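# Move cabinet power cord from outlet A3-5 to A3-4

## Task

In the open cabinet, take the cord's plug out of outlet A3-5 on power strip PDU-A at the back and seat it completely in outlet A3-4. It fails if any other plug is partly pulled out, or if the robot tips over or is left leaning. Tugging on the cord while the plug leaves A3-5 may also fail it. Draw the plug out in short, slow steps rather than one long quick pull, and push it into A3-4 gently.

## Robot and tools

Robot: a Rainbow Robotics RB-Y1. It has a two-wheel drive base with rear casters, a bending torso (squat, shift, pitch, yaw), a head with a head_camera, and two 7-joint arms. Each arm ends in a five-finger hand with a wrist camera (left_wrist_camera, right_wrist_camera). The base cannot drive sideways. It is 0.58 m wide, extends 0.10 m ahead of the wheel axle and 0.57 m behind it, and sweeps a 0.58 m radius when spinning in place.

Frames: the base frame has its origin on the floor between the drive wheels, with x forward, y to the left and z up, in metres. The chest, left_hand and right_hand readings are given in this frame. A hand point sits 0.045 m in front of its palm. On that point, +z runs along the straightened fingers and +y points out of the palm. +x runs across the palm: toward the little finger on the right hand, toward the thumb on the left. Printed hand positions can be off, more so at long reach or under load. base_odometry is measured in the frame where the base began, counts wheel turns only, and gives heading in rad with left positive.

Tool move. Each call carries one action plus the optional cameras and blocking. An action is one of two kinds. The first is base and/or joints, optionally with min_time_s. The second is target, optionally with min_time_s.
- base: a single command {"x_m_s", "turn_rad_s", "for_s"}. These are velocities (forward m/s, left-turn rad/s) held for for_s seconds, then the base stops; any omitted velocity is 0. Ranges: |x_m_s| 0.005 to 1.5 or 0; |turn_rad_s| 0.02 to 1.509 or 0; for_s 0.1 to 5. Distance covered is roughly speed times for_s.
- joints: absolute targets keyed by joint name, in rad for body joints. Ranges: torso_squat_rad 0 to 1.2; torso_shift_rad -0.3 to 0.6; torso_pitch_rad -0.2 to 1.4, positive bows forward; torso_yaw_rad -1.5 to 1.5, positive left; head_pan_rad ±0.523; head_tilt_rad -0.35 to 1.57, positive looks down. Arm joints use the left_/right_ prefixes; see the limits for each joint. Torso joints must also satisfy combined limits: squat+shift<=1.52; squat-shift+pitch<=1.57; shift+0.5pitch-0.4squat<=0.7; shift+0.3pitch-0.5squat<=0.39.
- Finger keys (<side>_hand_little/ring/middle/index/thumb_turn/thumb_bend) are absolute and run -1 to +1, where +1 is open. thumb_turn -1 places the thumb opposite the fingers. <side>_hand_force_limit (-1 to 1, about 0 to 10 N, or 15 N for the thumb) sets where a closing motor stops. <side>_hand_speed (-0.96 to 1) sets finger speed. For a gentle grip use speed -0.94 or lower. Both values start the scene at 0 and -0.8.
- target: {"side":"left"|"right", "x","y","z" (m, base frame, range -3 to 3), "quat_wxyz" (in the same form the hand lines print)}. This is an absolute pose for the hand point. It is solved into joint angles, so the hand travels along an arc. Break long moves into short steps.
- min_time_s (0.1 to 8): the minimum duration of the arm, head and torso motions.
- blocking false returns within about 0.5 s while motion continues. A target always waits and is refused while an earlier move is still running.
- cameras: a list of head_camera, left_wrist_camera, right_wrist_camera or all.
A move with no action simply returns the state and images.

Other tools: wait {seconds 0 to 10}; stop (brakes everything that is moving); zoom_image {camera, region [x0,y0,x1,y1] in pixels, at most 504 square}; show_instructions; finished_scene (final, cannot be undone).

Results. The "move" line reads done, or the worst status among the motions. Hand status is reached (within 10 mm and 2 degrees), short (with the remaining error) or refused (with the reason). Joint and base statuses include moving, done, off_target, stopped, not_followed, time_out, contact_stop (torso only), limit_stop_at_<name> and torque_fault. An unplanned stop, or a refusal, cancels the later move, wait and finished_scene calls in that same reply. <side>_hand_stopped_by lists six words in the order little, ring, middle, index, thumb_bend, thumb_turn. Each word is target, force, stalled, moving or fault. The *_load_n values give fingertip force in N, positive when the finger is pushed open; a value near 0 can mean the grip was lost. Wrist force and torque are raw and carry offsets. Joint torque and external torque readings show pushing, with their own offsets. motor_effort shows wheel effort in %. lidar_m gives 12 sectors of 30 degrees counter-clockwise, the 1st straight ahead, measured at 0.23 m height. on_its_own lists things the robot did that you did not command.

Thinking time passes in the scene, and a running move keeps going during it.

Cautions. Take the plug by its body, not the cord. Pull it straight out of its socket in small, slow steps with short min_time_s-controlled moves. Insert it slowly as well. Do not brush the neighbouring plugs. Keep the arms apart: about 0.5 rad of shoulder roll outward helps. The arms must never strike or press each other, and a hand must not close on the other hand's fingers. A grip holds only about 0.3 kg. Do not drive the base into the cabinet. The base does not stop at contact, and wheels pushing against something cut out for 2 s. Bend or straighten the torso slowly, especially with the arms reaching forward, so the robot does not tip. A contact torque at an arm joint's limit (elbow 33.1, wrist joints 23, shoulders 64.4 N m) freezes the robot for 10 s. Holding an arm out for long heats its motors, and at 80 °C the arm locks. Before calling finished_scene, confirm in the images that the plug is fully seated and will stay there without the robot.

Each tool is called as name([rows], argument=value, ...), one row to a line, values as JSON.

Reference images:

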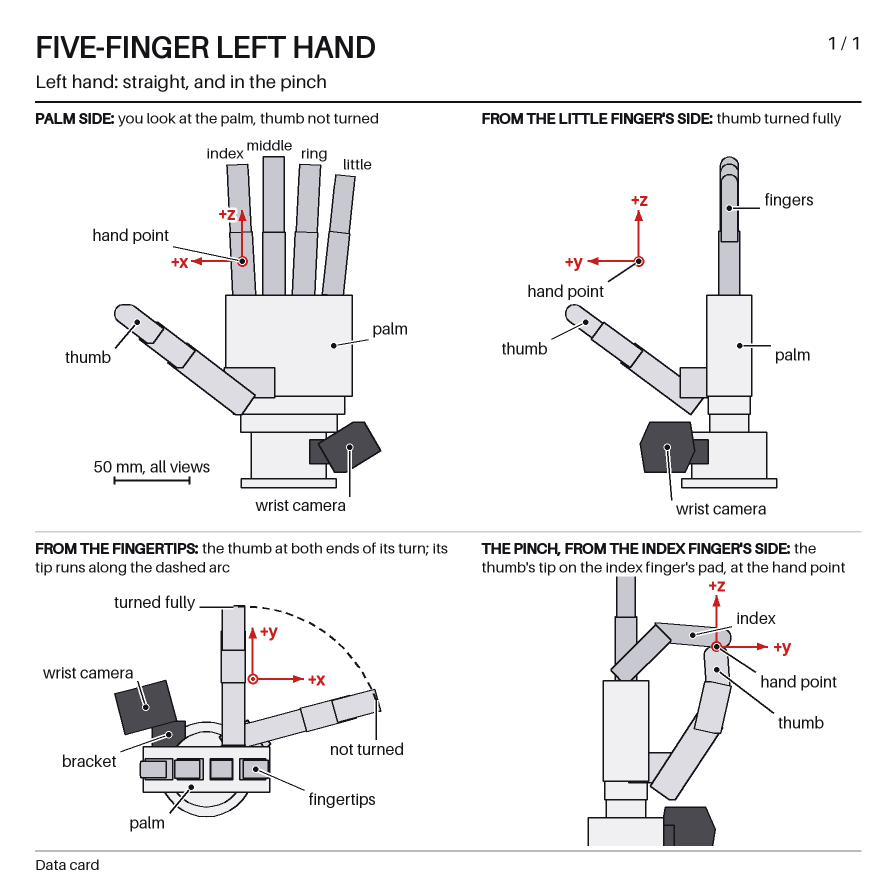

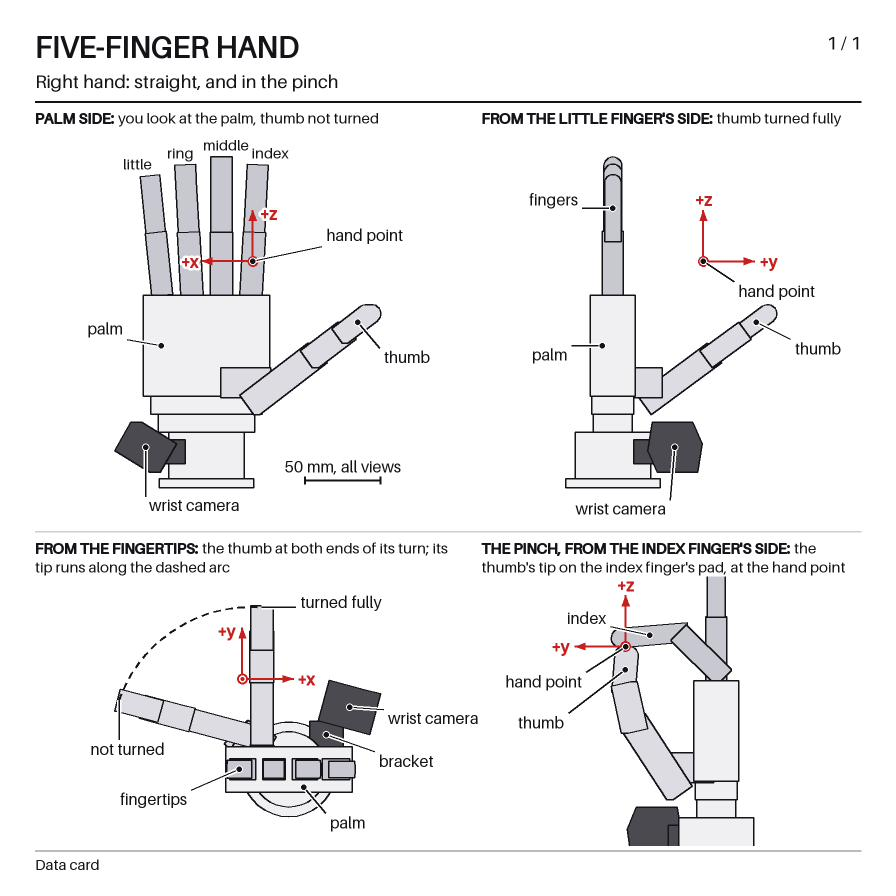

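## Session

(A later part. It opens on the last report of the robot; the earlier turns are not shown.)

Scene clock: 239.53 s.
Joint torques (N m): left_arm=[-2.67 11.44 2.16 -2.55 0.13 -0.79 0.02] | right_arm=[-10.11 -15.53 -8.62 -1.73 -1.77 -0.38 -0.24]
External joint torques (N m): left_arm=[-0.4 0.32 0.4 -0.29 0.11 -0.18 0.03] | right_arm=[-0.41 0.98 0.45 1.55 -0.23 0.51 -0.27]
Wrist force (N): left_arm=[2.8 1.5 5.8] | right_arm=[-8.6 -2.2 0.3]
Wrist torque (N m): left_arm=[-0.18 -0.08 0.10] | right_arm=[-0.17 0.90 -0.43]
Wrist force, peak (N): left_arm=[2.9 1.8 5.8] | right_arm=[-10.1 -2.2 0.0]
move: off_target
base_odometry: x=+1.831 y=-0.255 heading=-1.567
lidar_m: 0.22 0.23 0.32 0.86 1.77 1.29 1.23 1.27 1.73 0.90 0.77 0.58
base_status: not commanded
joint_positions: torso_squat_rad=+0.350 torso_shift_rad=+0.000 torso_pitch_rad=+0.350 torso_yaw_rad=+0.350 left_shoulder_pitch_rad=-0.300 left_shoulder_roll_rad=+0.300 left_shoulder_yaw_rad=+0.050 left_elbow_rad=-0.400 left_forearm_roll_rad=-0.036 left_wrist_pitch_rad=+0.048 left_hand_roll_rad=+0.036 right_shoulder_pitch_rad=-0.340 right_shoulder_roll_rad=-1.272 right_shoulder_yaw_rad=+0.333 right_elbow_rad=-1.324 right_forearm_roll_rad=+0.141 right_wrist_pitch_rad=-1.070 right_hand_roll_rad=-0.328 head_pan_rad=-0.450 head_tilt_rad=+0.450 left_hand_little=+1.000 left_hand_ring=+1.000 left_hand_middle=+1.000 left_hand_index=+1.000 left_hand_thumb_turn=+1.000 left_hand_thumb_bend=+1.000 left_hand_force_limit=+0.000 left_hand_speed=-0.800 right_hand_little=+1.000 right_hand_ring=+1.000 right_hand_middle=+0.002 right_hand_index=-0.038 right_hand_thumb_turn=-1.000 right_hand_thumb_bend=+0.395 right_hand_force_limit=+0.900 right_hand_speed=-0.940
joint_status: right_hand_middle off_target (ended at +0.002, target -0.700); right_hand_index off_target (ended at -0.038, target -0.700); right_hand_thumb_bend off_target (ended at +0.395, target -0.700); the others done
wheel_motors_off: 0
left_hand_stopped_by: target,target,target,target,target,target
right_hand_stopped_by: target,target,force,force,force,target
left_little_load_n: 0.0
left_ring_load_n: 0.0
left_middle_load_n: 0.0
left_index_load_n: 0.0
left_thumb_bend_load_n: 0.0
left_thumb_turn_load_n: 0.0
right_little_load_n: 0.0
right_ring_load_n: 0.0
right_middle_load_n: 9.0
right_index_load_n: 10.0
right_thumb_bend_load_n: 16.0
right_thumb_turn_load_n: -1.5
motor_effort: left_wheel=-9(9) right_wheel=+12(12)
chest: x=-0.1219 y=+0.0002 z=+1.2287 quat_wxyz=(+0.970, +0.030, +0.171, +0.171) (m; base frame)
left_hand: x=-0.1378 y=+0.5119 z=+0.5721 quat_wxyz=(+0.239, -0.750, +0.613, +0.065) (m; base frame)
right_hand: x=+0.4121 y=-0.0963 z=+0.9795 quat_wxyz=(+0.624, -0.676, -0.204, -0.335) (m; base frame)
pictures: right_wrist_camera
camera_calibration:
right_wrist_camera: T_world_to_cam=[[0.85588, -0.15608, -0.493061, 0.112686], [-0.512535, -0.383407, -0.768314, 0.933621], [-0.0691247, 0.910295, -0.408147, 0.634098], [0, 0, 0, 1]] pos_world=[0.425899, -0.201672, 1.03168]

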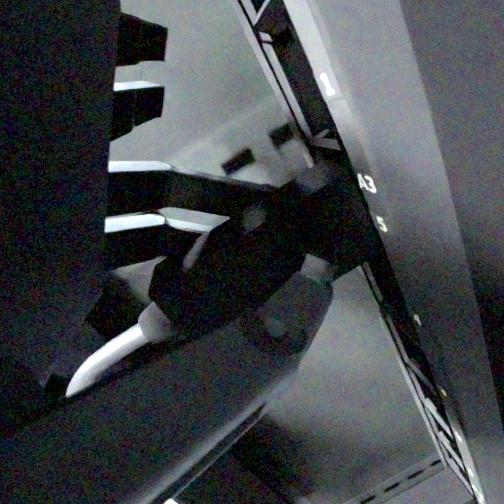

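move(target={"side": "right", "x": 0.404, "y": -0.0963, "z": 0.9795, "quat_wxyz": [0.6235, -0.6765, -0.204, -0.335]}, min_time_s=1.5, cameras=["right_wrist_camera"])

Scene clock: 243.40 s.
Joint torques (N m): left_arm=[-1.83 11.13 2.11 -2.7 0.18 -0.72 0.06] | right_arm=[-5.65 -15.97 -8.02 -7.58 -1.37 -4.17 -0.25]
External joint torques (N m): left_arm=[0.43 0 0.35 -0.44 0.17 -0.11 0.06] | right_arm=[3.64 0.4 1.09 -4.28 0.14 -3.25 -0.29]
Wrist force (N): left_arm=[2.8 1.7 5.3] | right_arm=[1.3 12.2 2.1]
Wrist torque (N m): left_arm=[-0.12 -0.07 0.09] | right_arm=[-0.06 0.73 -0.15]
Wrist force, peak (N): left_arm=[2.8 1.5 6.0] | right_arm=[2.0 12.7 0.8]
move: done
base_odometry: x=+1.831 y=-0.255 heading=-1.567
lidar_m: 0.21 0.23 0.32 0.86 1.77 1.30 1.22 1.27 1.74 0.90 0.76 0.58
base_status: not commanded
joint_positions: torso_squat_rad=+0.350 torso_shift_rad=+0.000 torso_pitch_rad=+0.350 torso_yaw_rad=+0.350 left_shoulder_pitch_rad=-0.300 left_shoulder_roll_rad=+0.300 left_shoulder_yaw_rad=+0.050 left_elbow_rad=-0.400 left_forearm_roll_rad=-0.036 left_wrist_pitch_rad=+0.048 left_hand_roll_rad=+0.036 right_shoulder_pitch_rad=-0.301 right_shoulder_roll_rad=-1.283 right_shoulder_yaw_rad=+0.316 right_elbow_rad=-1.364 right_forearm_roll_rad=+0.128 right_wrist_pitch_rad=-1.054 right_hand_roll_rad=-0.313 head_pan_rad=-0.450 head_tilt_rad=+0.450 left_hand_little=+1.000 left_hand_ring=+1.000 left_hand_middle=+1.000 left_hand_index=+1.000 left_hand_thumb_turn=+1.000 left_hand_thumb_bend=+1.000 left_hand_force_limit=+0.000 left_hand_speed=-0.800 right_hand_little=+1.000 right_hand_ring=+1.000 right_hand_middle=+0.002 right_hand_index=-0.038 right_hand_thumb_turn=-1.000 right_hand_thumb_bend=+0.396 right_hand_force_limit=+0.900 right_hand_speed=-0.940
joint_status: all done
wheel_motors_off: 0
left_hand_stopped_by: target,target,target,target,target,target
right_hand_stopped_by: target,target,force,force,force,target
left_little_load_n: 0.0
left_ring_load_n: 0.0
left_middle_load_n: 0.0
left_index_load_n: 0.0
left_thumb_bend_load_n: 0.0
left_thumb_turn_load_n: 0.0
right_little_load_n: 0.0
right_ring_load_n: 0.0
right_middle_load_n: 8.5
right_index_load_n: 6.5
right_thumb_bend_load_n: 17.0
right_thumb_turn_load_n: -6.0
motor_effort: left_wheel=-8(10) right_wheel=+8(12)
chest: x=-0.1218 y=+0.0002 z=+1.2287 quat_wxyz=(+0.970, +0.030, +0.171, +0.171) (m; base frame)
left_hand: x=-0.1378 y=+0.5119 z=+0.5721 quat_wxyz=(+0.239, -0.750, +0.613, +0.065) (m; base frame)
right_hand: x=+0.4049 y=-0.0963 z=+0.9796 quat_wxyz=(+0.624, -0.676, -0.204, -0.335) (m; base frame)
right_hand_status: reached (checked arc, planned for 1.5 s): 1 mm and 0.1 deg off.
pictures: right_wrist_camera
camera_calibration:
right_wrist_camera: T_world_to_cam=[[0.855766, -0.155868, -0.493324, 0.119194], [-0.512737, -0.382736, -0.768514, 0.930317], [-0.0690258, 0.910614, -0.407452, 0.632997], [0, 0, 0, 1]] pos_world=[0.418699, -0.201772, 1.03168]

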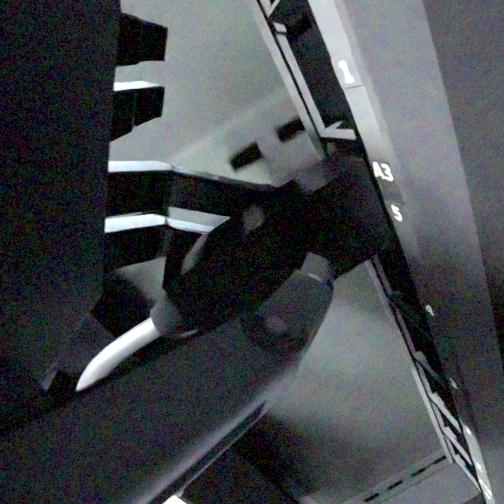

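move(target={"side": "right", "x": 0.398, "y": -0.0963, "z": 0.9795, "quat_wxyz": [0.6235, -0.6765, -0.204, -0.335]}, min_time_s=1.5, cameras=["right_wrist_camera", "head_camera"])

Scene clock: 247.80 s.
Joint torques (N m): left_arm=[-2.31 11.36 2.1 -2.44 0.08 -0.74 0.19] | right_arm=[-5.09 -15.87 -7.81 -7.46 -1.12 -4.27 -0.46]
External joint torques (N m): left_arm=[-0.05 0.24 0.34 -0.18 0.06 -0.13 0.2] | right_arm=[3.85 0.36 1.33 -4.15 0.37 -3.33 -0.49]
Wrist force (N): left_arm=[2.8 1.4 5.3] | right_arm=[0.5 11.3 0.2]
Wrist torque (N m): left_arm=[-0.15 -0.06 0.09] | right_arm=[-0.06 0.84 -0.18]
Wrist force, peak (N): left_arm=[3.2 1.3 5.8] | right_arm=[-2.6 13.5 4.1]
move: done
base_odometry: x=+1.831 y=-0.255 heading=-1.567
lidar_m: 0.22 0.23 0.33 0.87 1.76 1.29 1.23 1.27 1.74 0.90 0.77 0.58
base_status: not commanded
joint_positions: torso_squat_rad=+0.350 torso_shift_rad=+0.000 torso_pitch_rad=+0.350 torso_yaw_rad=+0.350 left_shoulder_pitch_rad=-0.300 left_shoulder_roll_rad=+0.300 left_shoulder_yaw_rad=+0.050 left_elbow_rad=-0.400 left_forearm_roll_rad=-0.036 left_wrist_pitch_rad=+0.048 left_hand_roll_rad=+0.036 right_shoulder_pitch_rad=-0.267 right_shoulder_roll_rad=-1.291 right_shoulder_yaw_rad=+0.302 right_elbow_rad=-1.398 right_forearm_roll_rad=+0.117 right_wrist_pitch_rad=-1.040 right_hand_roll_rad=-0.300 head_pan_rad=-0.450 head_tilt_rad=+0.450 left_hand_little=+1.000 left_hand_ring=+1.000 left_hand_middle=+1.000 left_hand_index=+1.000 left_hand_thumb_turn=+1.000 left_hand_thumb_bend=+1.000 left_hand_force_limit=+0.000 left_hand_speed=-0.800 right_hand_little=+1.000 right_hand_ring=+1.000 right_hand_middle=+0.002 right_hand_index=-0.038 right_hand_thumb_turn=-1.000 right_hand_thumb_bend=+0.396 right_hand_force_limit=+0.900 right_hand_speed=-0.940
joint_status: all done
wheel_motors_off: 0
left_hand_stopped_by: target,target,target,target,target,target
right_hand_stopped_by: target,target,force,force,force,target
left_little_load_n: 0.0
left_ring_load_n: 0.0
left_middle_load_n: 0.0
left_index_load_n: 0.0
left_thumb_bend_load_n: 0.0
left_thumb_turn_load_n: 0.0
right_little_load_n: 0.0
right_ring_load_n: 0.0
right_middle_load_n: 8.0
right_index_load_n: 6.0
right_thumb_bend_load_n: 17.5
right_thumb_turn_load_n: -6.5
motor_effort: left_wheel=-8(10) right_wheel=+8(9)
chest: x=-0.1218 y=+0.0002 z=+1.2287 quat_wxyz=(+0.970, +0.030, +0.172, +0.171) (m; base frame)
left_hand: x=-0.1378 y=+0.5119 z=+0.5721 quat_wxyz=(+0.239, -0.750, +0.613, +0.065) (m; base frame)
right_hand: x=+0.3989 y=-0.0964 z=+0.9797 quat_wxyz=(+0.624, -0.676, -0.204, -0.335) (m; base frame)
right_hand_status: reached (checked arc, planned for 1.5 s): 1 mm and 0.0 deg off.
pictures: head_camera, right_wrist_camera
camera_calibration:
head_camera: T_world_to_cam=[[-0.0994026, -0.991081, 0.088751, -0.12082], [-0.701771, 0.00659287, -0.712372, 1.0383], [0.705434, -0.133095, -0.696167, 0.946166], [0, 0, 0, 1]] pos_world=[0.0491787, -0.000658256, 1.40907]
right_wrist_camera: T_world_to_cam=[[0.855827, -0.156593, -0.49299, 0.123934], [-0.512743, -0.382538, -0.768608, 0.927367], [-0.0682292, 0.910573, -0.407678, 0.632606], [0, 0, 0, 1]] pos_world=[0.412598, -0.201874, 1.03178]

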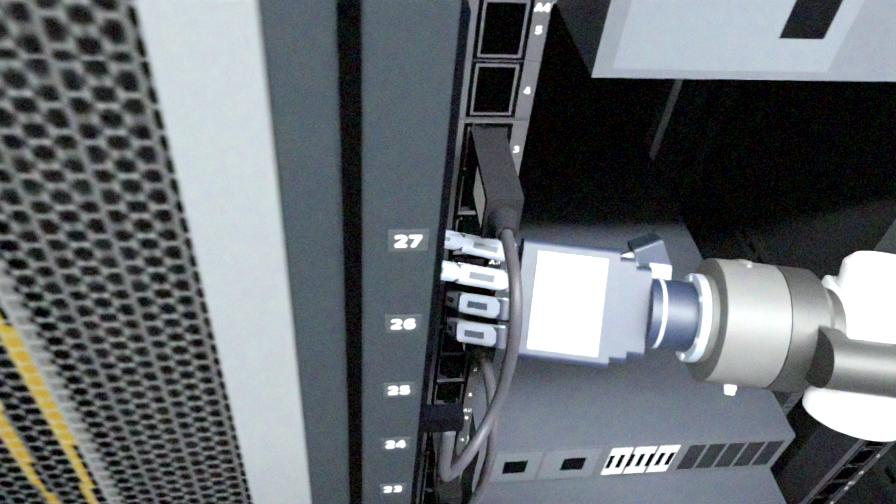

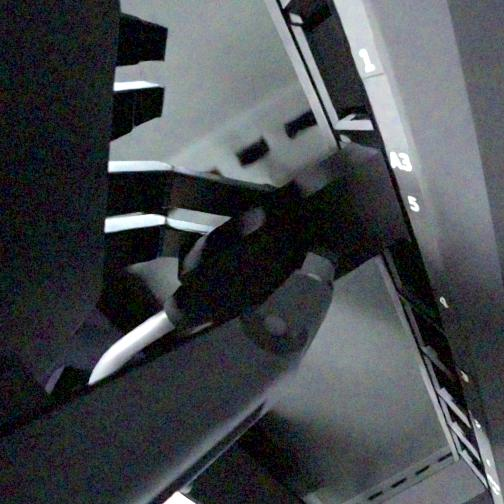

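zoom_image(camera="right_wrist_camera", region=[150, 100, 450, 400])

zoom_image(camera="head_camera", region=[420, 230, 560, 370])

Scaled by 1.680 from the camera's 504x504 image, which has a finer 720x720 frame.

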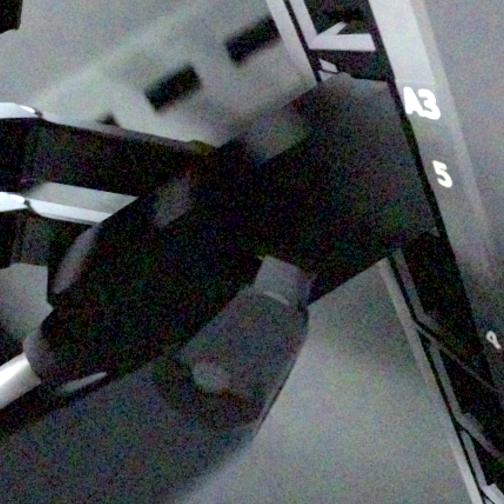

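Scaled by 3.600 from the camera's 896x504 image, which has a finer 1280x720 frame.

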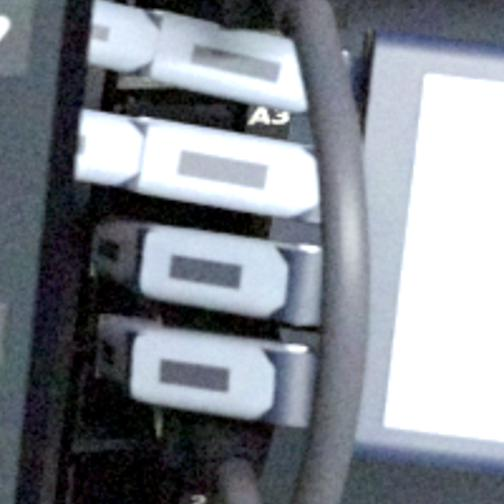

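move(joints={"right_hand_index": 1.0, "right_hand_middle": 1.0, "right_hand_thumb_bend": 1.0, "right_hand_force_limit": 0, "right_hand_speed": -0.6}, cameras=["right_wrist_camera"])

move(target={"side": "right", "x": 0.372, "y": -0.098, "z": 0.966, "quat_wxyz": [0.5, -0.5, -0.5, -0.5]}, min_time_s=0.1, cameras=[])

Scene clock: 283.13 s.
Joint torques (N m): left_arm=[-2.16 11.09 2.24 -2.5 0.15 -0.66 0.11] | right_arm=[-7.82 -15.68 -8.19 -3.88 -1.74 -1.15 -0.43]
External joint torques (N m): left_arm=[0.11 -0.04 0.48 -0.24 0.14 -0.05 0.11] | right_arm=[1.11 0.54 0.95 -0.57 -0.24 -0.21 -0.46]
Wrist force (N): left_arm=[3.1 1.6 5.5] | right_arm=[-7.4 0.7 -4.7]
Wrist torque (N m): left_arm=[-0.13 -0.10 0.10] | right_arm=[0.12 0.98 -0.26]
Wrist force, peak (N): left_arm=[2.8 1.3 6.0] | right_arm=[0.1 12.1 0.4]
move: done
base_odometry: x=+1.831 y=-0.255 heading=-1.567
lidar_m: 0.22 0.23 0.32 0.86 1.78 1.28 1.23 1.27 1.73 0.90 0.77 0.57
base_status: not commanded
joint_positions: torso_squat_rad=+0.350 torso_shift_rad=+0.000 torso_pitch_rad=+0.350 torso_yaw_rad=+0.350 left_shoulder_pitch_rad=-0.300 left_shoulder_roll_rad=+0.300 left_shoulder_yaw_rad=+0.050 left_elbow_rad=-0.400 left_forearm_roll_rad=-0.036 left_wrist_pitch_rad=+0.048 left_hand_roll_rad=+0.036 right_shoulder_pitch_rad=-0.266 right_shoulder_roll_rad=-1.291 right_shoulder_yaw_rad=+0.302 right_elbow_rad=-1.399 right_forearm_roll_rad=+0.117 right_wrist_pitch_rad=-1.040 right_hand_roll_rad=-0.300 head_pan_rad=-0.450 head_tilt_rad=+0.450 left_hand_little=+1.000 left_hand_ring=+1.000 left_hand_middle=+1.000 left_hand_index=+1.000 left_hand_thumb_turn=+1.000 left_hand_thumb_bend=+1.000 left_hand_force_limit=+0.000 left_hand_speed=-0.800 right_hand_little=+1.000 right_hand_ring=+1.000 right_hand_middle=+1.000 right_hand_index=+1.000 right_hand_thumb_turn=-1.000 right_hand_thumb_bend=+1.000 right_hand_force_limit=+0.000 right_hand_speed=-0.600
joint_status: all done
wheel_motors_off: 0
left_hand_stopped_by: target,target,target,target,target,target
right_hand_stopped_by: target,target,target,target,target,target
left_little_load_n: 0.0
left_ring_load_n: 0.0
left_middle_load_n: 0.0
left_index_load_n: 0.0
left_thumb_bend_load_n: 0.0
left_thumb_turn_load_n: 0.0
right_little_load_n: 0.0
right_ring_load_n: 0.0
right_middle_load_n: -0.5
right_index_load_n: 0.0
right_thumb_bend_load_n: 0.0
right_thumb_turn_load_n: 0.0
motor_effort: left_wheel=-9(10) right_wheel=+9(10)
chest: x=-0.1218 y=+0.0002 z=+1.2287 quat_wxyz=(+0.970, +0.030, +0.171, +0.171) (m; base frame)
left_hand: x=-0.1378 y=+0.5119 z=+0.5721 quat_wxyz=(+0.239, -0.750, +0.613, +0.065) (m; base frame)
right_hand: x=+0.3982 y=-0.0962 z=+0.9797 quat_wxyz=(+0.624, -0.676, -0.204, -0.335) (m; base frame)
pictures: right_wrist_camera
camera_calibration:
right_wrist_camera: T_world_to_cam=[[0.855859, -0.15526, -0.493356, 0.125023], [-0.512502, -0.382989, -0.768545, 0.926933], [-0.0696255, 0.910612, -0.407356, 0.632637], [0, 0, 0, 1]] pos_world=[0.4121, -0.20167, 1.03178]

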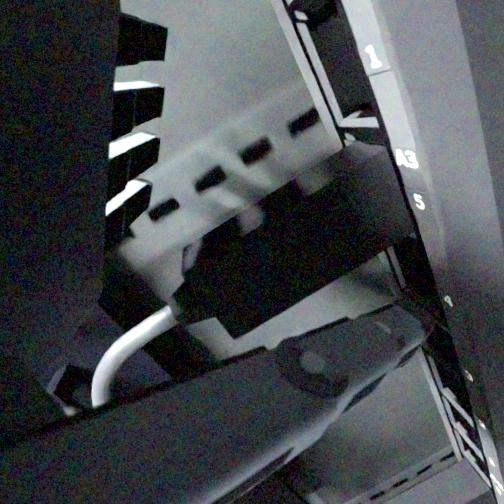

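Scene clock: 284.33 s.
Joint torques (N m): left_arm=[-2.15 11.05 2.11 -2.39 -0.01 -0.67 0.04] | right_arm=[-6.57 -14.71 -8.84 -2.54 -1.21 0.03 -0.24]
External joint torques (N m): left_arm=[0.12 -0.08 0.35 -0.12 -0.02 -0.06 0.05] | right_arm=[1.24 0.64 -1 1.46 0.52 0.92 -0.27]
Wrist force (N): left_arm=[2.9 1.3 5.3] | right_arm=[-5.5 -5.3 -4.7]
Wrist torque (N m): left_arm=[-0.19 -0.07 0.11] | right_arm=[-0.20 1.22 -0.10]
Wrist force, peak (N): left_arm=[3.4 1.4 5.7] | right_arm=[-9.5 -0.9 -5.3]
move: done
base_odometry: x=+1.831 y=-0.255 heading=-1.567
lidar_m: 0.22 0.23 0.32 0.86 1.77 1.29 1.22 1.28 1.72 0.91 0.76 0.58
base_status: not commanded
joint_positions: torso_squat_rad=+0.350 torso_shift_rad=+0.000 torso_pitch_rad=+0.350 torso_yaw_rad=+0.350 left_shoulder_pitch_rad=-0.300 left_shoulder_roll_rad=+0.300 left_shoulder_yaw_rad=+0.050 left_elbow_rad=-0.400 left_forearm_roll_rad=-0.036 left_wrist_pitch_rad=+0.048 left_hand_roll_rad=+0.036 right_shoulder_pitch_rad=-0.241 right_shoulder_roll_rad=-1.133 right_shoulder_yaw_rad=+0.223 right_elbow_rad=-1.267 right_forearm_roll_rad=+0.382 right_wrist_pitch_rad=-1.317 right_hand_roll_rad=+0.448 head_pan_rad=-0.450 head_tilt_rad=+0.450 left_hand_little=+1.000 left_hand_ring=+1.000 left_hand_middle=+1.000 left_hand_index=+1.000 left_hand_thumb_turn=+1.000 left_hand_thumb_bend=+1.000 left_hand_force_limit=+0.000 left_hand_speed=-0.800 right_hand_little=+1.000 right_hand_ring=+1.000 right_hand_middle=+1.000 right_hand_index=+1.000 right_hand_thumb_turn=-1.000 right_hand_thumb_bend=+1.000 right_hand_force_limit=+0.000 right_hand_speed=-0.600
joint_status: all done
wheel_motors_off: 0
left_hand_stopped_by: target,target,target,target,target,target
right_hand_stopped_by: target,target,target,target,target,target
left_little_load_n: 0.0
left_ring_load_n: 0.0
left_middle_load_n: 0.0
left_index_load_n: 0.0
left_thumb_bend_load_n: 0.0
left_thumb_turn_load_n: 0.0
right_little_load_n: 0.0
right_ring_load_n: 0.0
right_middle_load_n: 0.0
right_index_load_n: 0.0
right_thumb_bend_load_n: 0.0
right_thumb_turn_load_n: 0.0
motor_effort: left_wheel=-9(10) right_wheel=+11(16)
chest: x=-0.1219 y=+0.0002 z=+1.2287 quat_wxyz=(+0.970, +0.030, +0.171, +0.171) (m; base frame)
left_hand: x=-0.1378 y=+0.5120 z=+0.5721 quat_wxyz=(+0.239, -0.750, +0.613, +0.065) (m; base frame)
right_hand: x=+0.3712 y=-0.0974 z=+0.9663 quat_wxyz=(+0.498, -0.504, -0.499, -0.500) (m; base frame)
right_hand_status: reached (checked arc, planned for 0.8 s): 1 mm and 0.5 deg off.
pictures: none
No camera images: "cameras" was empty.

move(cameras=["head_camera", "right_wrist_camera"])

Scene clock: 287.17 s.
Joint torques (N m): left_arm=[-1.92 11.24 1.99 -2.6 0.16 -0.59 0.12] | right_arm=[-6.86 -14.4 -9.19 -2.56 -1.18 0.1 -0.43]
External joint torques (N m): left_arm=[0.35 0.11 0.23 -0.33 0.14 0.02 0.13] | right_arm=[0.95 0.96 -1.34 1.45 0.55 0.99 -0.46]
Motor temperatures (°C): left_arm=[27 28 26 23 33 32 35] | right_arm=[28 30 27 28 31 38 37]
Wrist force (N): left_arm=[3.1 1.3 5.3] | right_arm=[-5.7 -5.1 -4.7]
Wrist torque (N m): left_arm=[-0.17 -0.12 0.11] | right_arm=[-0.16 1.22 -0.11]
Wrist force, peak (N): left_arm=[3.1 1.4 5.8] | right_arm=[-6.2 -5.8 -4.6]
base_odometry: x=+1.831 y=-0.255 heading=-1.567
lidar_m: 0.22 0.23 0.32 0.87 1.78 1.29 1.22 1.28 1.72 0.91 0.77 0.57
base_status: not commanded
joint_positions: torso_squat_rad=+0.350 torso_shift_rad=+0.000 torso_pitch_rad=+0.350 torso_yaw_rad=+0.350 left_shoulder_pitch_rad=-0.300 left_shoulder_roll_rad=+0.300 left_shoulder_yaw_rad=+0.050 left_elbow_rad=-0.400 left_forearm_roll_rad=-0.036 left_wrist_pitch_rad=+0.048 left_hand_roll_rad=+0.036 right_shoulder_pitch_rad=-0.241 right_shoulder_roll_rad=-1.133 right_shoulder_yaw_rad=+0.223 right_elbow_rad=-1.267 right_forearm_roll_rad=+0.382 right_wrist_pitch_rad=-1.317 right_hand_roll_rad=+0.448 head_pan_rad=-0.450 head_tilt_rad=+0.450 left_hand_little=+1.000 left_hand_ring=+1.000 left_hand_middle=+1.000 left_hand_index=+1.000 left_hand_thumb_turn=+1.000 left_hand_thumb_bend=+1.000 left_hand_force_limit=+0.000 left_hand_speed=-0.800 right_hand_little=+1.000 right_hand_ring=+1.000 right_hand_middle=+1.000 right_hand_index=+1.000 right_hand_thumb_turn=-1.000 right_hand_thumb_bend=+1.000 right_hand_force_limit=+0.000 right_hand_speed=-0.600
joint_status: all done
wheel_motors_off: 0
left_hand_stopped_by: target,target,target,target,target,target
right_hand_stopped_by: target,target,target,target,target,target
left_little_load_n: 0.0
left_ring_load_n: 0.0
left_middle_load_n: 0.0
left_index_load_n: 0.0
left_thumb_bend_load_n: 0.0
left_thumb_turn_load_n: 0.0
right_little_load_n: 0.0
right_ring_load_n: 0.0
right_middle_load_n: 0.0
right_index_load_n: 0.0
right_thumb_bend_load_n: 0.0
right_thumb_turn_load_n: 0.0
motor_effort: left_wheel=-9(10) right_wheel=+12(16)
chest: x=-0.1219 y=+0.0002 z=+1.2287 quat_wxyz=(+0.970, +0.030, +0.171, +0.171) (m; base frame)
left_hand: x=-0.1378 y=+0.5120 z=+0.5721 quat_wxyz=(+0.239, -0.750, +0.613, +0.065) (m; base frame)
right_hand: x=+0.3712 y=-0.0974 z=+0.9663 quat_wxyz=(+0.498, -0.504, -0.499, -0.500) (m; base frame)
right_hand_status: reached (checked arc, planned for 0.8 s): 1 mm and 0.5 deg off.
pictures: head_camera, right_wrist_camera
camera_calibration:
head_camera: T_world_to_cam=[[-0.0994851, -0.99108, 0.0886786, -0.120724], [-0.701709, 0.00669183, -0.712432, 1.03831], [0.705483, -0.133103, -0.696116, 0.946161], [0, 0, 0, 1]] pos_world=[0.0490787, -0.000658502, 1.40907]
right_wrist_camera: T_world_to_cam=[[0.964876, 0.0105478, 0.262492, -0.613313], [0.234614, -0.484145, -0.842947, 0.687046], [0.118193, 0.874924, -0.469615, 0.613334], [0, 0, 0, 1]] pos_world=[0.358089, -0.197522, 1.02816]

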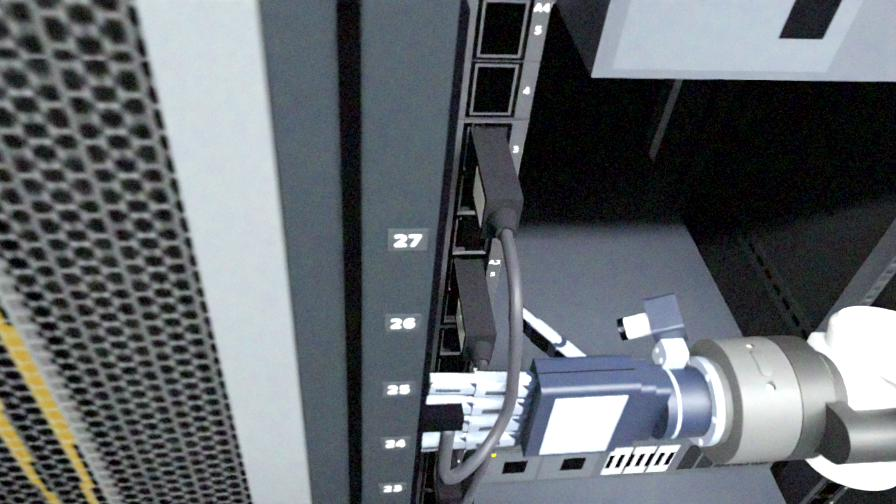

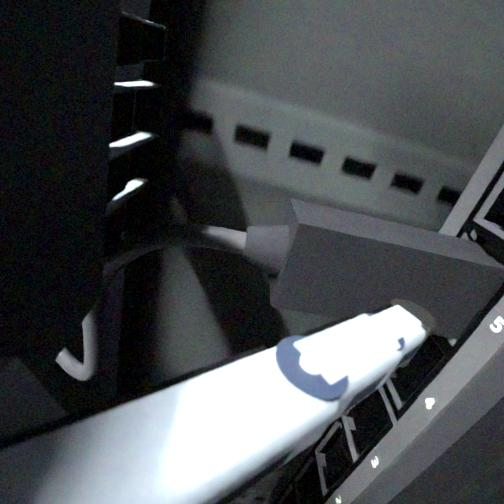

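move(target={"side": "right", "x": 0.372, "y": -0.098, "z": 0.972, "quat_wxyz": [0.6533, -0.6533, -0.2706, -0.2706]}, min_time_s=2, cameras=[])

move(target={"side": "right", "x": 0.370, "y": -0.098, "z": 0.966, "quat_wxyz": [0.7071, -0.7071, 0, 0]}, min_time_s=2, cameras=["head_camera", "right_wrist_camera"])

Scene clock: 294.20 s.
Joint torques (N m): left_arm=[-2.18 11.08 2.24 -2.41 0.15 -0.63 0.11] | right_arm=[-10.84 -17.44 -7.85 -2.61 -2.15 -0.63 -0.27]
External joint torques (N m): left_arm=[0.09 -0.05 0.48 -0.14 0.13 -0.03 0.12] | right_arm=[-0.83 -0.62 0.63 0.23 -0.41 0.23 -0.3]
Wrist force (N): left_arm=[2.8 1.3 5.5] | right_arm=[-7.9 0.0 -4.5]
Wrist torque (N m): left_arm=[-0.20 -0.05 0.10] | right_arm=[-0.02 1.10 -0.37]
Wrist force, peak (N): left_arm=[3.2 1.3 6.2] | right_arm=[-13.7 -19.5 -4.0]
move: done
base_odometry: x=+1.831 y=-0.255 heading=-1.567
lidar_m: 0.22 0.24 0.32 0.87 1.77 1.29 1.23 1.27 1.73 0.89 0.77 0.58
base_status: not commanded
joint_positions: torso_squat_rad=+0.350 torso_shift_rad=+0.000 torso_pitch_rad=+0.350 torso_yaw_rad=+0.350 left_shoulder_pitch_rad=-0.300 left_shoulder_roll_rad=+0.300 left_shoulder_yaw_rad=+0.050 left_elbow_rad=-0.400 left_forearm_roll_rad=-0.036 left_wrist_pitch_rad=+0.048 left_hand_roll_rad=+0.036 right_shoulder_pitch_rad=-0.423 right_shoulder_roll_rad=-1.266 right_shoulder_yaw_rad=+0.405 right_elbow_rad=-1.198 right_forearm_roll_rad=+0.216 right_wrist_pitch_rad=-1.317 right_hand_roll_rad=-0.344 head_pan_rad=-0.450 head_tilt_rad=+0.450 left_hand_little=+1.000 left_hand_ring=+1.000 left_hand_middle=+1.000 left_hand_index=+1.000 left_hand_thumb_turn=+1.000 left_hand_thumb_bend=+1.000 left_hand_force_limit=+0.000 left_hand_speed=-0.800 right_hand_little=+1.000 right_hand_ring=+1.000 right_hand_middle=+1.000 right_hand_index=+1.000 right_hand_thumb_turn=-1.000 right_hand_thumb_bend=+1.000 right_hand_force_limit=+0.000 right_hand_speed=-0.600
joint_status: all done
wheel_motors_off: 0
left_hand_stopped_by: target,target,target,target,target,target
right_hand_stopped_by: target,target,target,target,target,target
left_little_load_n: 0.0
left_ring_load_n: 0.0
left_middle_load_n: 0.0
left_index_load_n: 0.0
left_thumb_bend_load_n: 0.0
left_thumb_turn_load_n: 0.0
right_little_load_n: 0.0
right_ring_load_n: 0.0
right_middle_load_n: 0.0
right_index_load_n: 0.0
right_thumb_bend_load_n: 0.0
right_thumb_turn_load_n: 0.0
motor_effort: left_wheel=-8(9) right_wheel=+12(12)
chest: x=-0.1219 y=+0.0002 z=+1.2287 quat_wxyz=(+0.970, +0.030, +0.171, +0.171) (m; base frame)
left_hand: x=-0.1378 y=+0.5120 z=+0.5721 quat_wxyz=(+0.239, -0.750, +0.613, +0.065) (m; base frame)
right_hand: x=+0.3718 y=-0.0980 z=+0.9722 quat_wxyz=(+0.651, -0.655, -0.270, -0.273) (m; base frame)
right_hand_status: reached (checked arc, planned for 2.0 s): 0 mm and 0.4 deg off.
pictures: none
No camera images: "cameras" was empty.

Scene clock: 296.53 s.
Joint torques (N m): left_arm=[-2.34 11.16 2.4 -2.5 0.18 -0.59 0.17] | right_arm=[-14.43 -14.76 -5.49 -1.66 -2.42 -1.12 -0.22]
External joint torques (N m): left_arm=[-0.07 0.03 0.64 -0.24 0.16 0.01 0.17] | right_arm=[-0.9 1.49 1.26 0.28 -0.62 -0.23 -0.23]
Wrist force (N): left_arm=[2.8 1.4 5.2] | right_arm=[-4.3 1.8 -4.5]
Wrist torque (N m): left_arm=[-0.16 -0.07 0.09] | right_arm=[0.13 0.89 -0.13]
Wrist force, peak (N): left_arm=[3.1 1.1 5.9] | right_arm=[-8.1 0.4 -4.9]
move: done
base_odometry: x=+1.831 y=-0.255 heading=-1.567
lidar_m: 0.22 0.23 0.32 0.87 1.77 1.29 1.23 1.27 1.73 0.90 0.77 0.57
base_status: not commanded
joint_positions: torso_squat_rad=+0.350 torso_shift_rad=+0.000 torso_pitch_rad=+0.350 torso_yaw_rad=+0.350 left_shoulder_pitch_rad=-0.300 left_shoulder_roll_rad=+0.300 left_shoulder_yaw_rad=+0.050 left_elbow_rad=-0.400 left_forearm_roll_rad=-0.036 left_wrist_pitch_rad=+0.048 left_hand_roll_rad=+0.036 right_shoulder_pitch_rad=-0.782 right_shoulder_roll_rad=-1.157 right_shoulder_yaw_rad=+0.671 right_elbow_rad=-0.746 right_forearm_roll_rad=+0.196 right_wrist_pitch_rad=-1.512 right_hand_roll_rad=-1.111 head_pan_rad=-0.450 head_tilt_rad=+0.450 left_hand_little=+1.000 left_hand_ring=+1.000 left_hand_middle=+1.000 left_hand_index=+1.000 left_hand_thumb_turn=+1.000 left_hand_thumb_bend=+1.000 left_hand_force_limit=+0.000 left_hand_speed=-0.800 right_hand_little=+1.000 right_hand_ring=+1.000 right_hand_middle=+1.000 right_hand_index=+1.000 right_hand_thumb_turn=-1.000 right_hand_thumb_bend=+1.000 right_hand_force_limit=+0.000 right_hand_speed=-0.600
joint_status: all done
wheel_motors_off: 0
left_hand_stopped_by: target,target,target,target,target,target
right_hand_stopped_by: target,target,target,target,target,target
left_little_load_n: 0.0
left_ring_load_n: 0.0
left_middle_load_n: 0.0
left_index_load_n: 0.0
left_thumb_bend_load_n: 0.0
left_thumb_turn_load_n: 0.0
right_little_load_n: 0.0
right_ring_load_n: -0.5
right_middle_load_n: 0.0
right_index_load_n: -0.5
right_thumb_bend_load_n: 0.0
right_thumb_turn_load_n: 0.5
motor_effort: left_wheel=-8(10) right_wheel=+12(12)
chest: x=-0.1219 y=+0.0002 z=+1.2287 quat_wxyz=(+0.970, +0.030, +0.171, +0.171) (m; base frame)
left_hand: x=-0.1378 y=+0.5120 z=+0.5721 quat_wxyz=(+0.239, -0.750, +0.613, +0.065) (m; base frame)
right_hand: x=+0.3693 y=-0.0977 z=+0.9663 quat_wxyz=(+0.705, -0.709, +0.002, -0.003) (m; base frame)
right_hand_status: reached (checked arc, planned for 2.0 s): 1 mm and 0.5 deg off.
pictures: head_camera, right_wrist_camera
camera_calibration:
head_camera: T_world_to_cam=[[-0.099484, -0.991081, 0.0886657, -0.120725], [-0.701659, 0.00669096, -0.712481, 1.03838], [0.705533, -0.133094, -0.696067, 0.94623], [0, 0, 0, 1]] pos_world=[0.0489788, -0.000658469, 1.40917]
right_wrist_camera: T_world_to_cam=[[0.267, 0.00832238, -0.963661, 0.830832], [-0.847801, -0.473412, -0.238987, 0.504399], [-0.458197, 0.880802, -0.119345, 0.488781], [0, 0, 0, 1]] pos_world=[0.429756, -0.198645, 0.979519]

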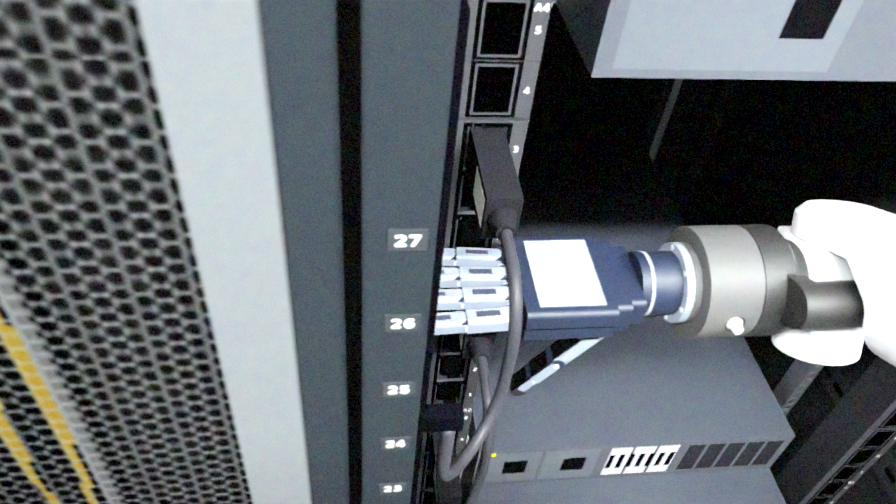

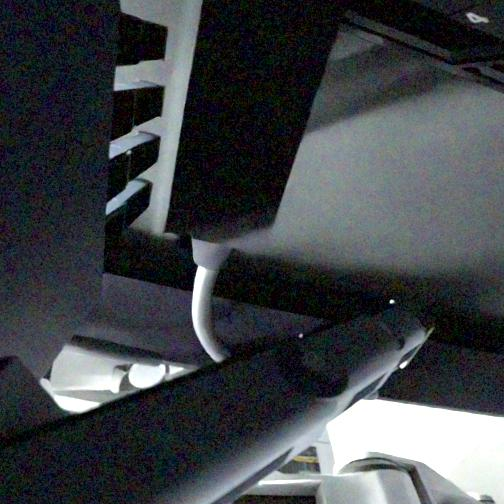

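move(joints={"right_hand_index": 0.2, "right_hand_middle": 0.2, "right_hand_ring": 0.2, "right_hand_little": 0.2}, cameras=[])

move(target={"side": "right", "x": 0.3715, "y": -0.098, "z": 0.958, "quat_wxyz": [0.7071, -0.7071, 0, 0]}, min_time_s=1, cameras=["head_camera", "right_wrist_camera"])

Scene clock: 317.53 s.
Joint torques (N m): left_arm=[-2 11.26 2.33 -2.45 0.13 -0.67 0.19] | right_arm=[-12.45 -16.21 -6.04 -0.03 -1.3 -0.57 -0.27]
External joint torques (N m): left_arm=[0.27 0.13 0.57 -0.18 0.12 -0.07 0.2] | right_arm=[1.09 0.03 0.71 1.92 0.5 0.32 -0.28]
Wrist force (N): left_arm=[3.2 1.2 5.2] | right_arm=[-4.5 -1.4 1.0]
Wrist torque (N m): left_arm=[-0.19 -0.13 0.12] | right_arm=[0.03 0.63 -0.39]
Wrist force, peak (N): left_arm=[3.1 1.4 6.0] | right_arm=[-4.5 2.5 -5.0]
move: done
base_odometry: x=+1.831 y=-0.255 heading=-1.567
lidar_m: 0.22 0.23 0.31 0.87 1.77 1.29 1.23 1.27 1.73 0.90 0.77 0.56
base_status: not commanded
joint_positions: torso_squat_rad=+0.350 torso_shift_rad=+0.000 torso_pitch_rad=+0.350 torso_yaw_rad=+0.350 left_shoulder_pitch_rad=-0.300 left_shoulder_roll_rad=+0.300 left_shoulder_yaw_rad=+0.050 left_elbow_rad=-0.400 left_forearm_roll_rad=-0.036 left_wrist_pitch_rad=+0.048 left_hand_roll_rad=+0.036 right_shoulder_pitch_rad=-0.783 right_shoulder_roll_rad=-1.157 right_shoulder_yaw_rad=+0.671 right_elbow_rad=-0.746 right_forearm_roll_rad=+0.196 right_wrist_pitch_rad=-1.513 right_hand_roll_rad=-1.111 head_pan_rad=-0.450 head_tilt_rad=+0.450 left_hand_little=+1.000 left_hand_ring=+1.000 left_hand_middle=+1.000 left_hand_index=+1.000 left_hand_thumb_turn=+1.000 left_hand_thumb_bend=+1.000 left_hand_force_limit=+0.000 left_hand_speed=-0.800 right_hand_little=+0.201 right_hand_ring=+0.200 right_hand_middle=+0.200 right_hand_index=+0.200 right_hand_thumb_turn=-1.000 right_hand_thumb_bend=+1.000 right_hand_force_limit=+0.000 right_hand_speed=-0.600
joint_status: all done
wheel_motors_off: 0
left_hand_stopped_by: target,target,target,target,target,target
right_hand_stopped_by: target,target,target,target,target,target
left_little_load_n: 0.0
left_ring_load_n: 0.0
left_middle_load_n: 0.0
left_index_load_n: 0.0
left_thumb_bend_load_n: 0.0
left_thumb_turn_load_n: 0.0
right_little_load_n: 2.5
right_ring_load_n: 1.5
right_middle_load_n: 0.0
right_index_load_n: 0.0
right_thumb_bend_load_n: 0.0
right_thumb_turn_load_n: 0.0
motor_effort: left_wheel=-8(9) right_wheel=+11(12)
chest: x=-0.1219 y=+0.0002 z=+1.2287 quat_wxyz=(+0.970, +0.030, +0.171, +0.171) (m; base frame)
left_hand: x=-0.1378 y=+0.5120 z=+0.5721 quat_wxyz=(+0.239, -0.750, +0.613, +0.065) (m; base frame)
right_hand: x=+0.3693 y=-0.0973 z=+0.9666 quat_wxyz=(+0.706, -0.709, +0.002, -0.003) (m; base frame)
pictures: none
No camera images: "cameras" was empty.

Scene clock: 318.87 s.
Joint torques (N m): left_arm=[-2.08 11.4 2.34 -2.58 0.2 -0.65 0.11] | right_arm=[-6.19 -18.26 -1.56 3.92 1.66 0.45 -0.07]
External joint torques (N m): left_arm=[0.19 0.28 0.58 -0.31 0.19 -0.04 0.12] | right_arm=[7.72 -2.35 4.67 5.84 3.44 1.36 -0.08]
Wrist force (N): left_arm=[3.0 1.4 5.2] | right_arm=[-1.9 -9.4 7.9]
Wrist torque (N m): left_arm=[-0.17 -0.10 0.11] | right_arm=[-0.15 0.10 -0.59]
Wrist force, peak (N): left_arm=[3.3 1.7 5.6] | right_arm=[-12.9 -14.9 16.2]
move: done
base_odometry: x=+1.831 y=-0.255 heading=-1.567
lidar_m: 0.22 0.23 0.32 0.86 1.77 1.29 1.23 1.27 1.73 0.91 0.78 0.58
base_status: not commanded
joint_positions: torso_squat_rad=+0.350 torso_shift_rad=+0.000 torso_pitch_rad=+0.350 torso_yaw_rad=+0.350 left_shoulder_pitch_rad=-0.300 left_shoulder_roll_rad=+0.300 left_shoulder_yaw_rad=+0.050 left_elbow_rad=-0.400 left_forearm_roll_rad=-0.036 left_wrist_pitch_rad=+0.048 left_hand_roll_rad=+0.036 right_shoulder_pitch_rad=-0.816 right_shoulder_roll_rad=-1.117 right_shoulder_yaw_rad=+0.683 right_elbow_rad=-0.662 right_forearm_roll_rad=+0.213 right_wrist_pitch_rad=-1.555 right_hand_roll_rad=-1.097 head_pan_rad=-0.450 head_tilt_rad=+0.450 left_hand_little=+1.000 left_hand_ring=+1.000 left_hand_middle=+1.000 left_hand_index=+1.000 left_hand_thumb_turn=+1.000 left_hand_thumb_bend=+1.000 left_hand_force_limit=+0.000 left_hand_speed=-0.800 right_hand_little=+0.201 right_hand_ring=+0.201 right_hand_middle=+0.200 right_hand_index=+0.200 right_hand_thumb_turn=-1.000 right_hand_thumb_bend=+1.000 right_hand_force_limit=+0.000 right_hand_speed=-0.600
joint_status: all done
wheel_motors_off: 0
left_hand_stopped_by: target,target,target,target,target,target
right_hand_stopped_by: target,target,target,target,target,target
left_little_load_n: 0.0
left_ring_load_n: 0.0
left_middle_load_n: 0.0
left_index_load_n: 0.0
left_thumb_bend_load_n: 0.0
left_thumb_turn_load_n: 0.0
right_little_load_n: 4.5
right_ring_load_n: 3.5
right_middle_load_n: 0.0
right_index_load_n: 0.0
right_thumb_bend_load_n: 0.0
right_thumb_turn_load_n: 0.0
motor_effort: left_wheel=-7(9) right_wheel=+10(11)
chest: x=-0.1221 y=+0.0004 z=+1.2288 quat_wxyz=(+0.970, +0.030, +0.171, +0.172) (m; base frame)
left_hand: x=-0.1379 y=+0.5120 z=+0.5721 quat_wxyz=(+0.240, -0.751, +0.612, +0.065) (m; base frame)
right_hand: x=+0.3709 y=-0.0962 z=+0.9601 quat_wxyz=(+0.707, -0.708, +0.000, -0.003) (m; base frame)
right_hand_status: reached (checked arc, planned for 1.0 s): 3 mm and 0.3 deg off.
pictures: head_camera, right_wrist_camera
camera_calibration:
head_camera: T_world_to_cam=[[-0.0993081, -0.991083, 0.0888424, -0.120822], [-0.701385, 0.00638725, -0.712754, 1.03861], [0.705831, -0.133095, -0.695764, 0.946098], [0, 0, 0, 1]] pos_world=[0.0486792, -0.000457805, 1.40927]
right_wrist_camera: T_world_to_cam=[[0.269071, 0.013075, -0.963031, 0.823544], [-0.845947, -0.474784, -0.242804, 0.50798], [-0.460406, 0.880005, -0.11669, 0.485728], [0, 0, 0, 1]] pos_world=[0.431764, -0.197031, 0.973118]

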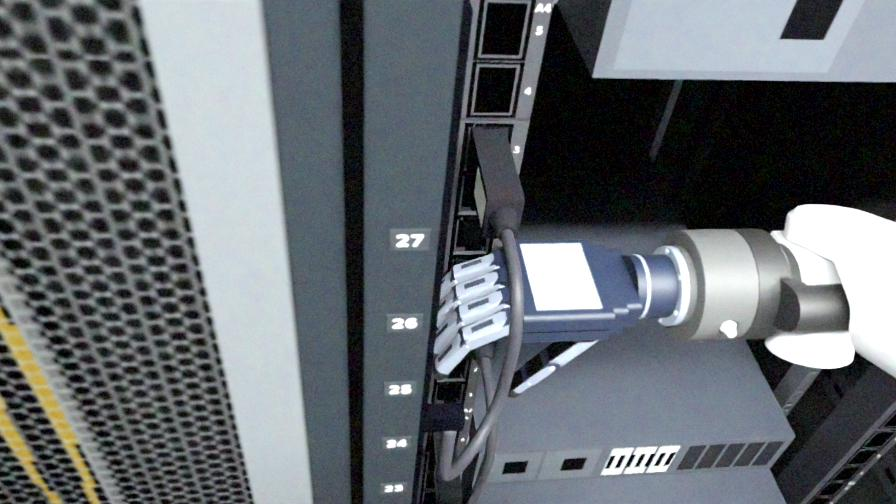

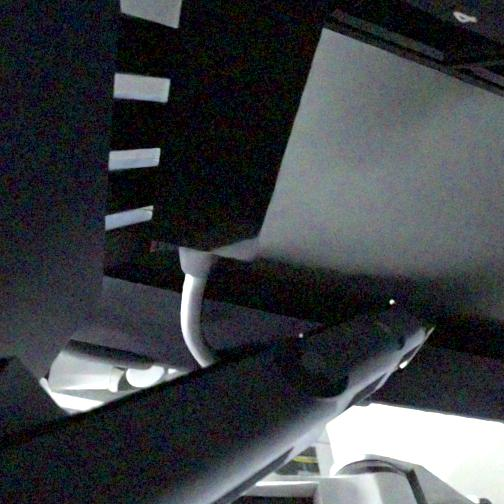

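move(cameras=["head_camera","right_wrist_camera"])

zoom_image(camera="head_camera", region=[400, 210, 580, 380])

Scene clock: 325.53 s.
Joint torques (N m): left_arm=[-1.78 11.04 2.47 -2.56 0.01 -0.63 0.18] | right_arm=[-7.15 -18.4 -1.11 4.39 1.67 0.59 0.15]
External joint torques (N m): left_arm=[0.5 -0.08 0.71 -0.29 0 -0.02 0.19] | right_arm=[6.75 -2.48 5.13 6.31 3.45 1.5 0.14]
Motor temperatures (°C): left_arm=[27 28 26 23 33 32 35] | right_arm=[28 30 27 28 31 37 37]
Wrist force (N): left_arm=[2.9 1.5 5.2] | right_arm=[-1.6 -9.6 7.7]
Wrist torque (N m): left_arm=[-0.15 -0.10 0.11] | right_arm=[-0.18 0.07 -0.61]
Wrist force, peak (N): left_arm=[3.1 1.7 5.7] | right_arm=[-2.2 -10.5 8.0]
base_odometry: x=+1.831 y=-0.255 heading=-1.567
lidar_m: 0.22 0.23 0.32 0.86 1.76 1.29 1.23 1.27 1.73 0.90 0.77 0.58
base_status: not commanded
joint_positions: torso_squat_rad=+0.350 torso_shift_rad=+0.000 torso_pitch_rad=+0.350 torso_yaw_rad=+0.350 left_shoulder_pitch_rad=-0.300 left_shoulder_roll_rad=+0.300 left_shoulder_yaw_rad=+0.050 left_elbow_rad=-0.400 left_forearm_roll_rad=-0.036 left_wrist_pitch_rad=+0.048 left_hand_roll_rad=+0.036 right_shoulder_pitch_rad=-0.816 right_shoulder_roll_rad=-1.117 right_shoulder_yaw_rad=+0.683 right_elbow_rad=-0.662 right_forearm_roll_rad=+0.213 right_wrist_pitch_rad=-1.555 right_hand_roll_rad=-1.097 head_pan_rad=-0.450 head_tilt_rad=+0.450 left_hand_little=+1.000 left_hand_ring=+1.000 left_hand_middle=+1.000 left_hand_index=+1.000 left_hand_thumb_turn=+1.000 left_hand_thumb_bend=+1.000 left_hand_force_limit=+0.000 left_hand_speed=-0.800 right_hand_little=+0.201 right_hand_ring=+0.201 right_hand_middle=+0.200 right_hand_index=+0.200 right_hand_thumb_turn=-1.000 right_hand_thumb_bend=+1.000 right_hand_force_limit=+0.000 right_hand_speed=-0.600
joint_status: all done
wheel_motors_off: 0
left_hand_stopped_by: target,target,target,target,target,target
right_hand_stopped_by: target,target,target,target,target,target
left_little_load_n: 0.0
left_ring_load_n: 0.0
left_middle_load_n: 0.0
left_index_load_n: 0.0
left_thumb_bend_load_n: 0.0
left_thumb_turn_load_n: 0.0
right_little_load_n: 4.5
right_ring_load_n: 3.5
right_middle_load_n: 0.0
right_index_load_n: 0.0
right_thumb_bend_load_n: 0.0
right_thumb_turn_load_n: 0.0
motor_effort: left_wheel=-6(9) right_wheel=+9(11)
chest: x=-0.1221 y=+0.0004 z=+1.2288 quat_wxyz=(+0.970, +0.030, +0.171, +0.172) (m; base frame)
left_hand: x=-0.1379 y=+0.5120 z=+0.5721 quat_wxyz=(+0.240, -0.751, +0.612, +0.065) (m; base frame)
right_hand: x=+0.3709 y=-0.0962 z=+0.9601 quat_wxyz=(+0.707, -0.708, +0.000, -0.003) (m; base frame)
right_hand_status: reached (checked arc, planned for 1.0 s): 3 mm and 0.3 deg off.
pictures: head_camera, right_wrist_camera
camera_calibration:
head_camera: T_world_to_cam=[[-0.0993081, -0.991083, 0.0888424, -0.120822], [-0.701385, 0.00638725, -0.712754, 1.03861], [0.705831, -0.133095, -0.695764, 0.946098], [0, 0, 0, 1]] pos_world=[0.0486792, -0.000457805, 1.40927]
right_wrist_camera: T_world_to_cam=[[0.269071, 0.013075, -0.963031, 0.823544], [-0.845947, -0.474784, -0.242804, 0.50798], [-0.460406, 0.880005, -0.11669, 0.485728], [0, 0, 0, 1]] pos_world=[0.431764, -0.197031, 0.973118]

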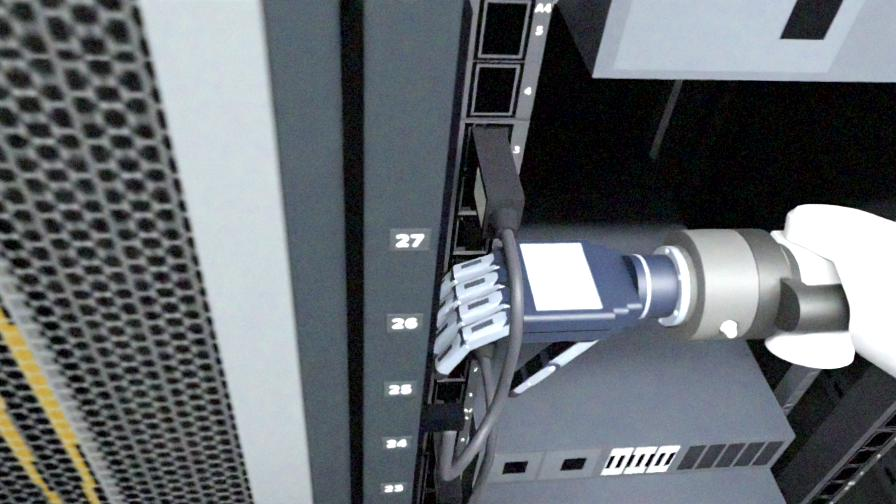

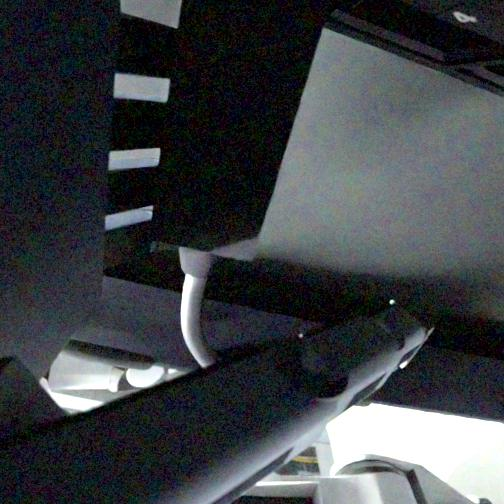

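Scaled by 2.800 from the camera's 896x504 image, which has a finer 1280x720 frame.

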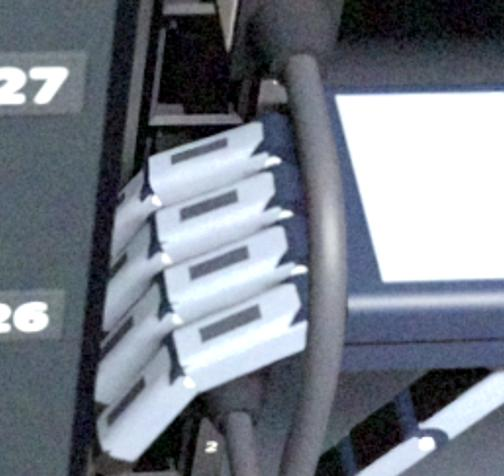

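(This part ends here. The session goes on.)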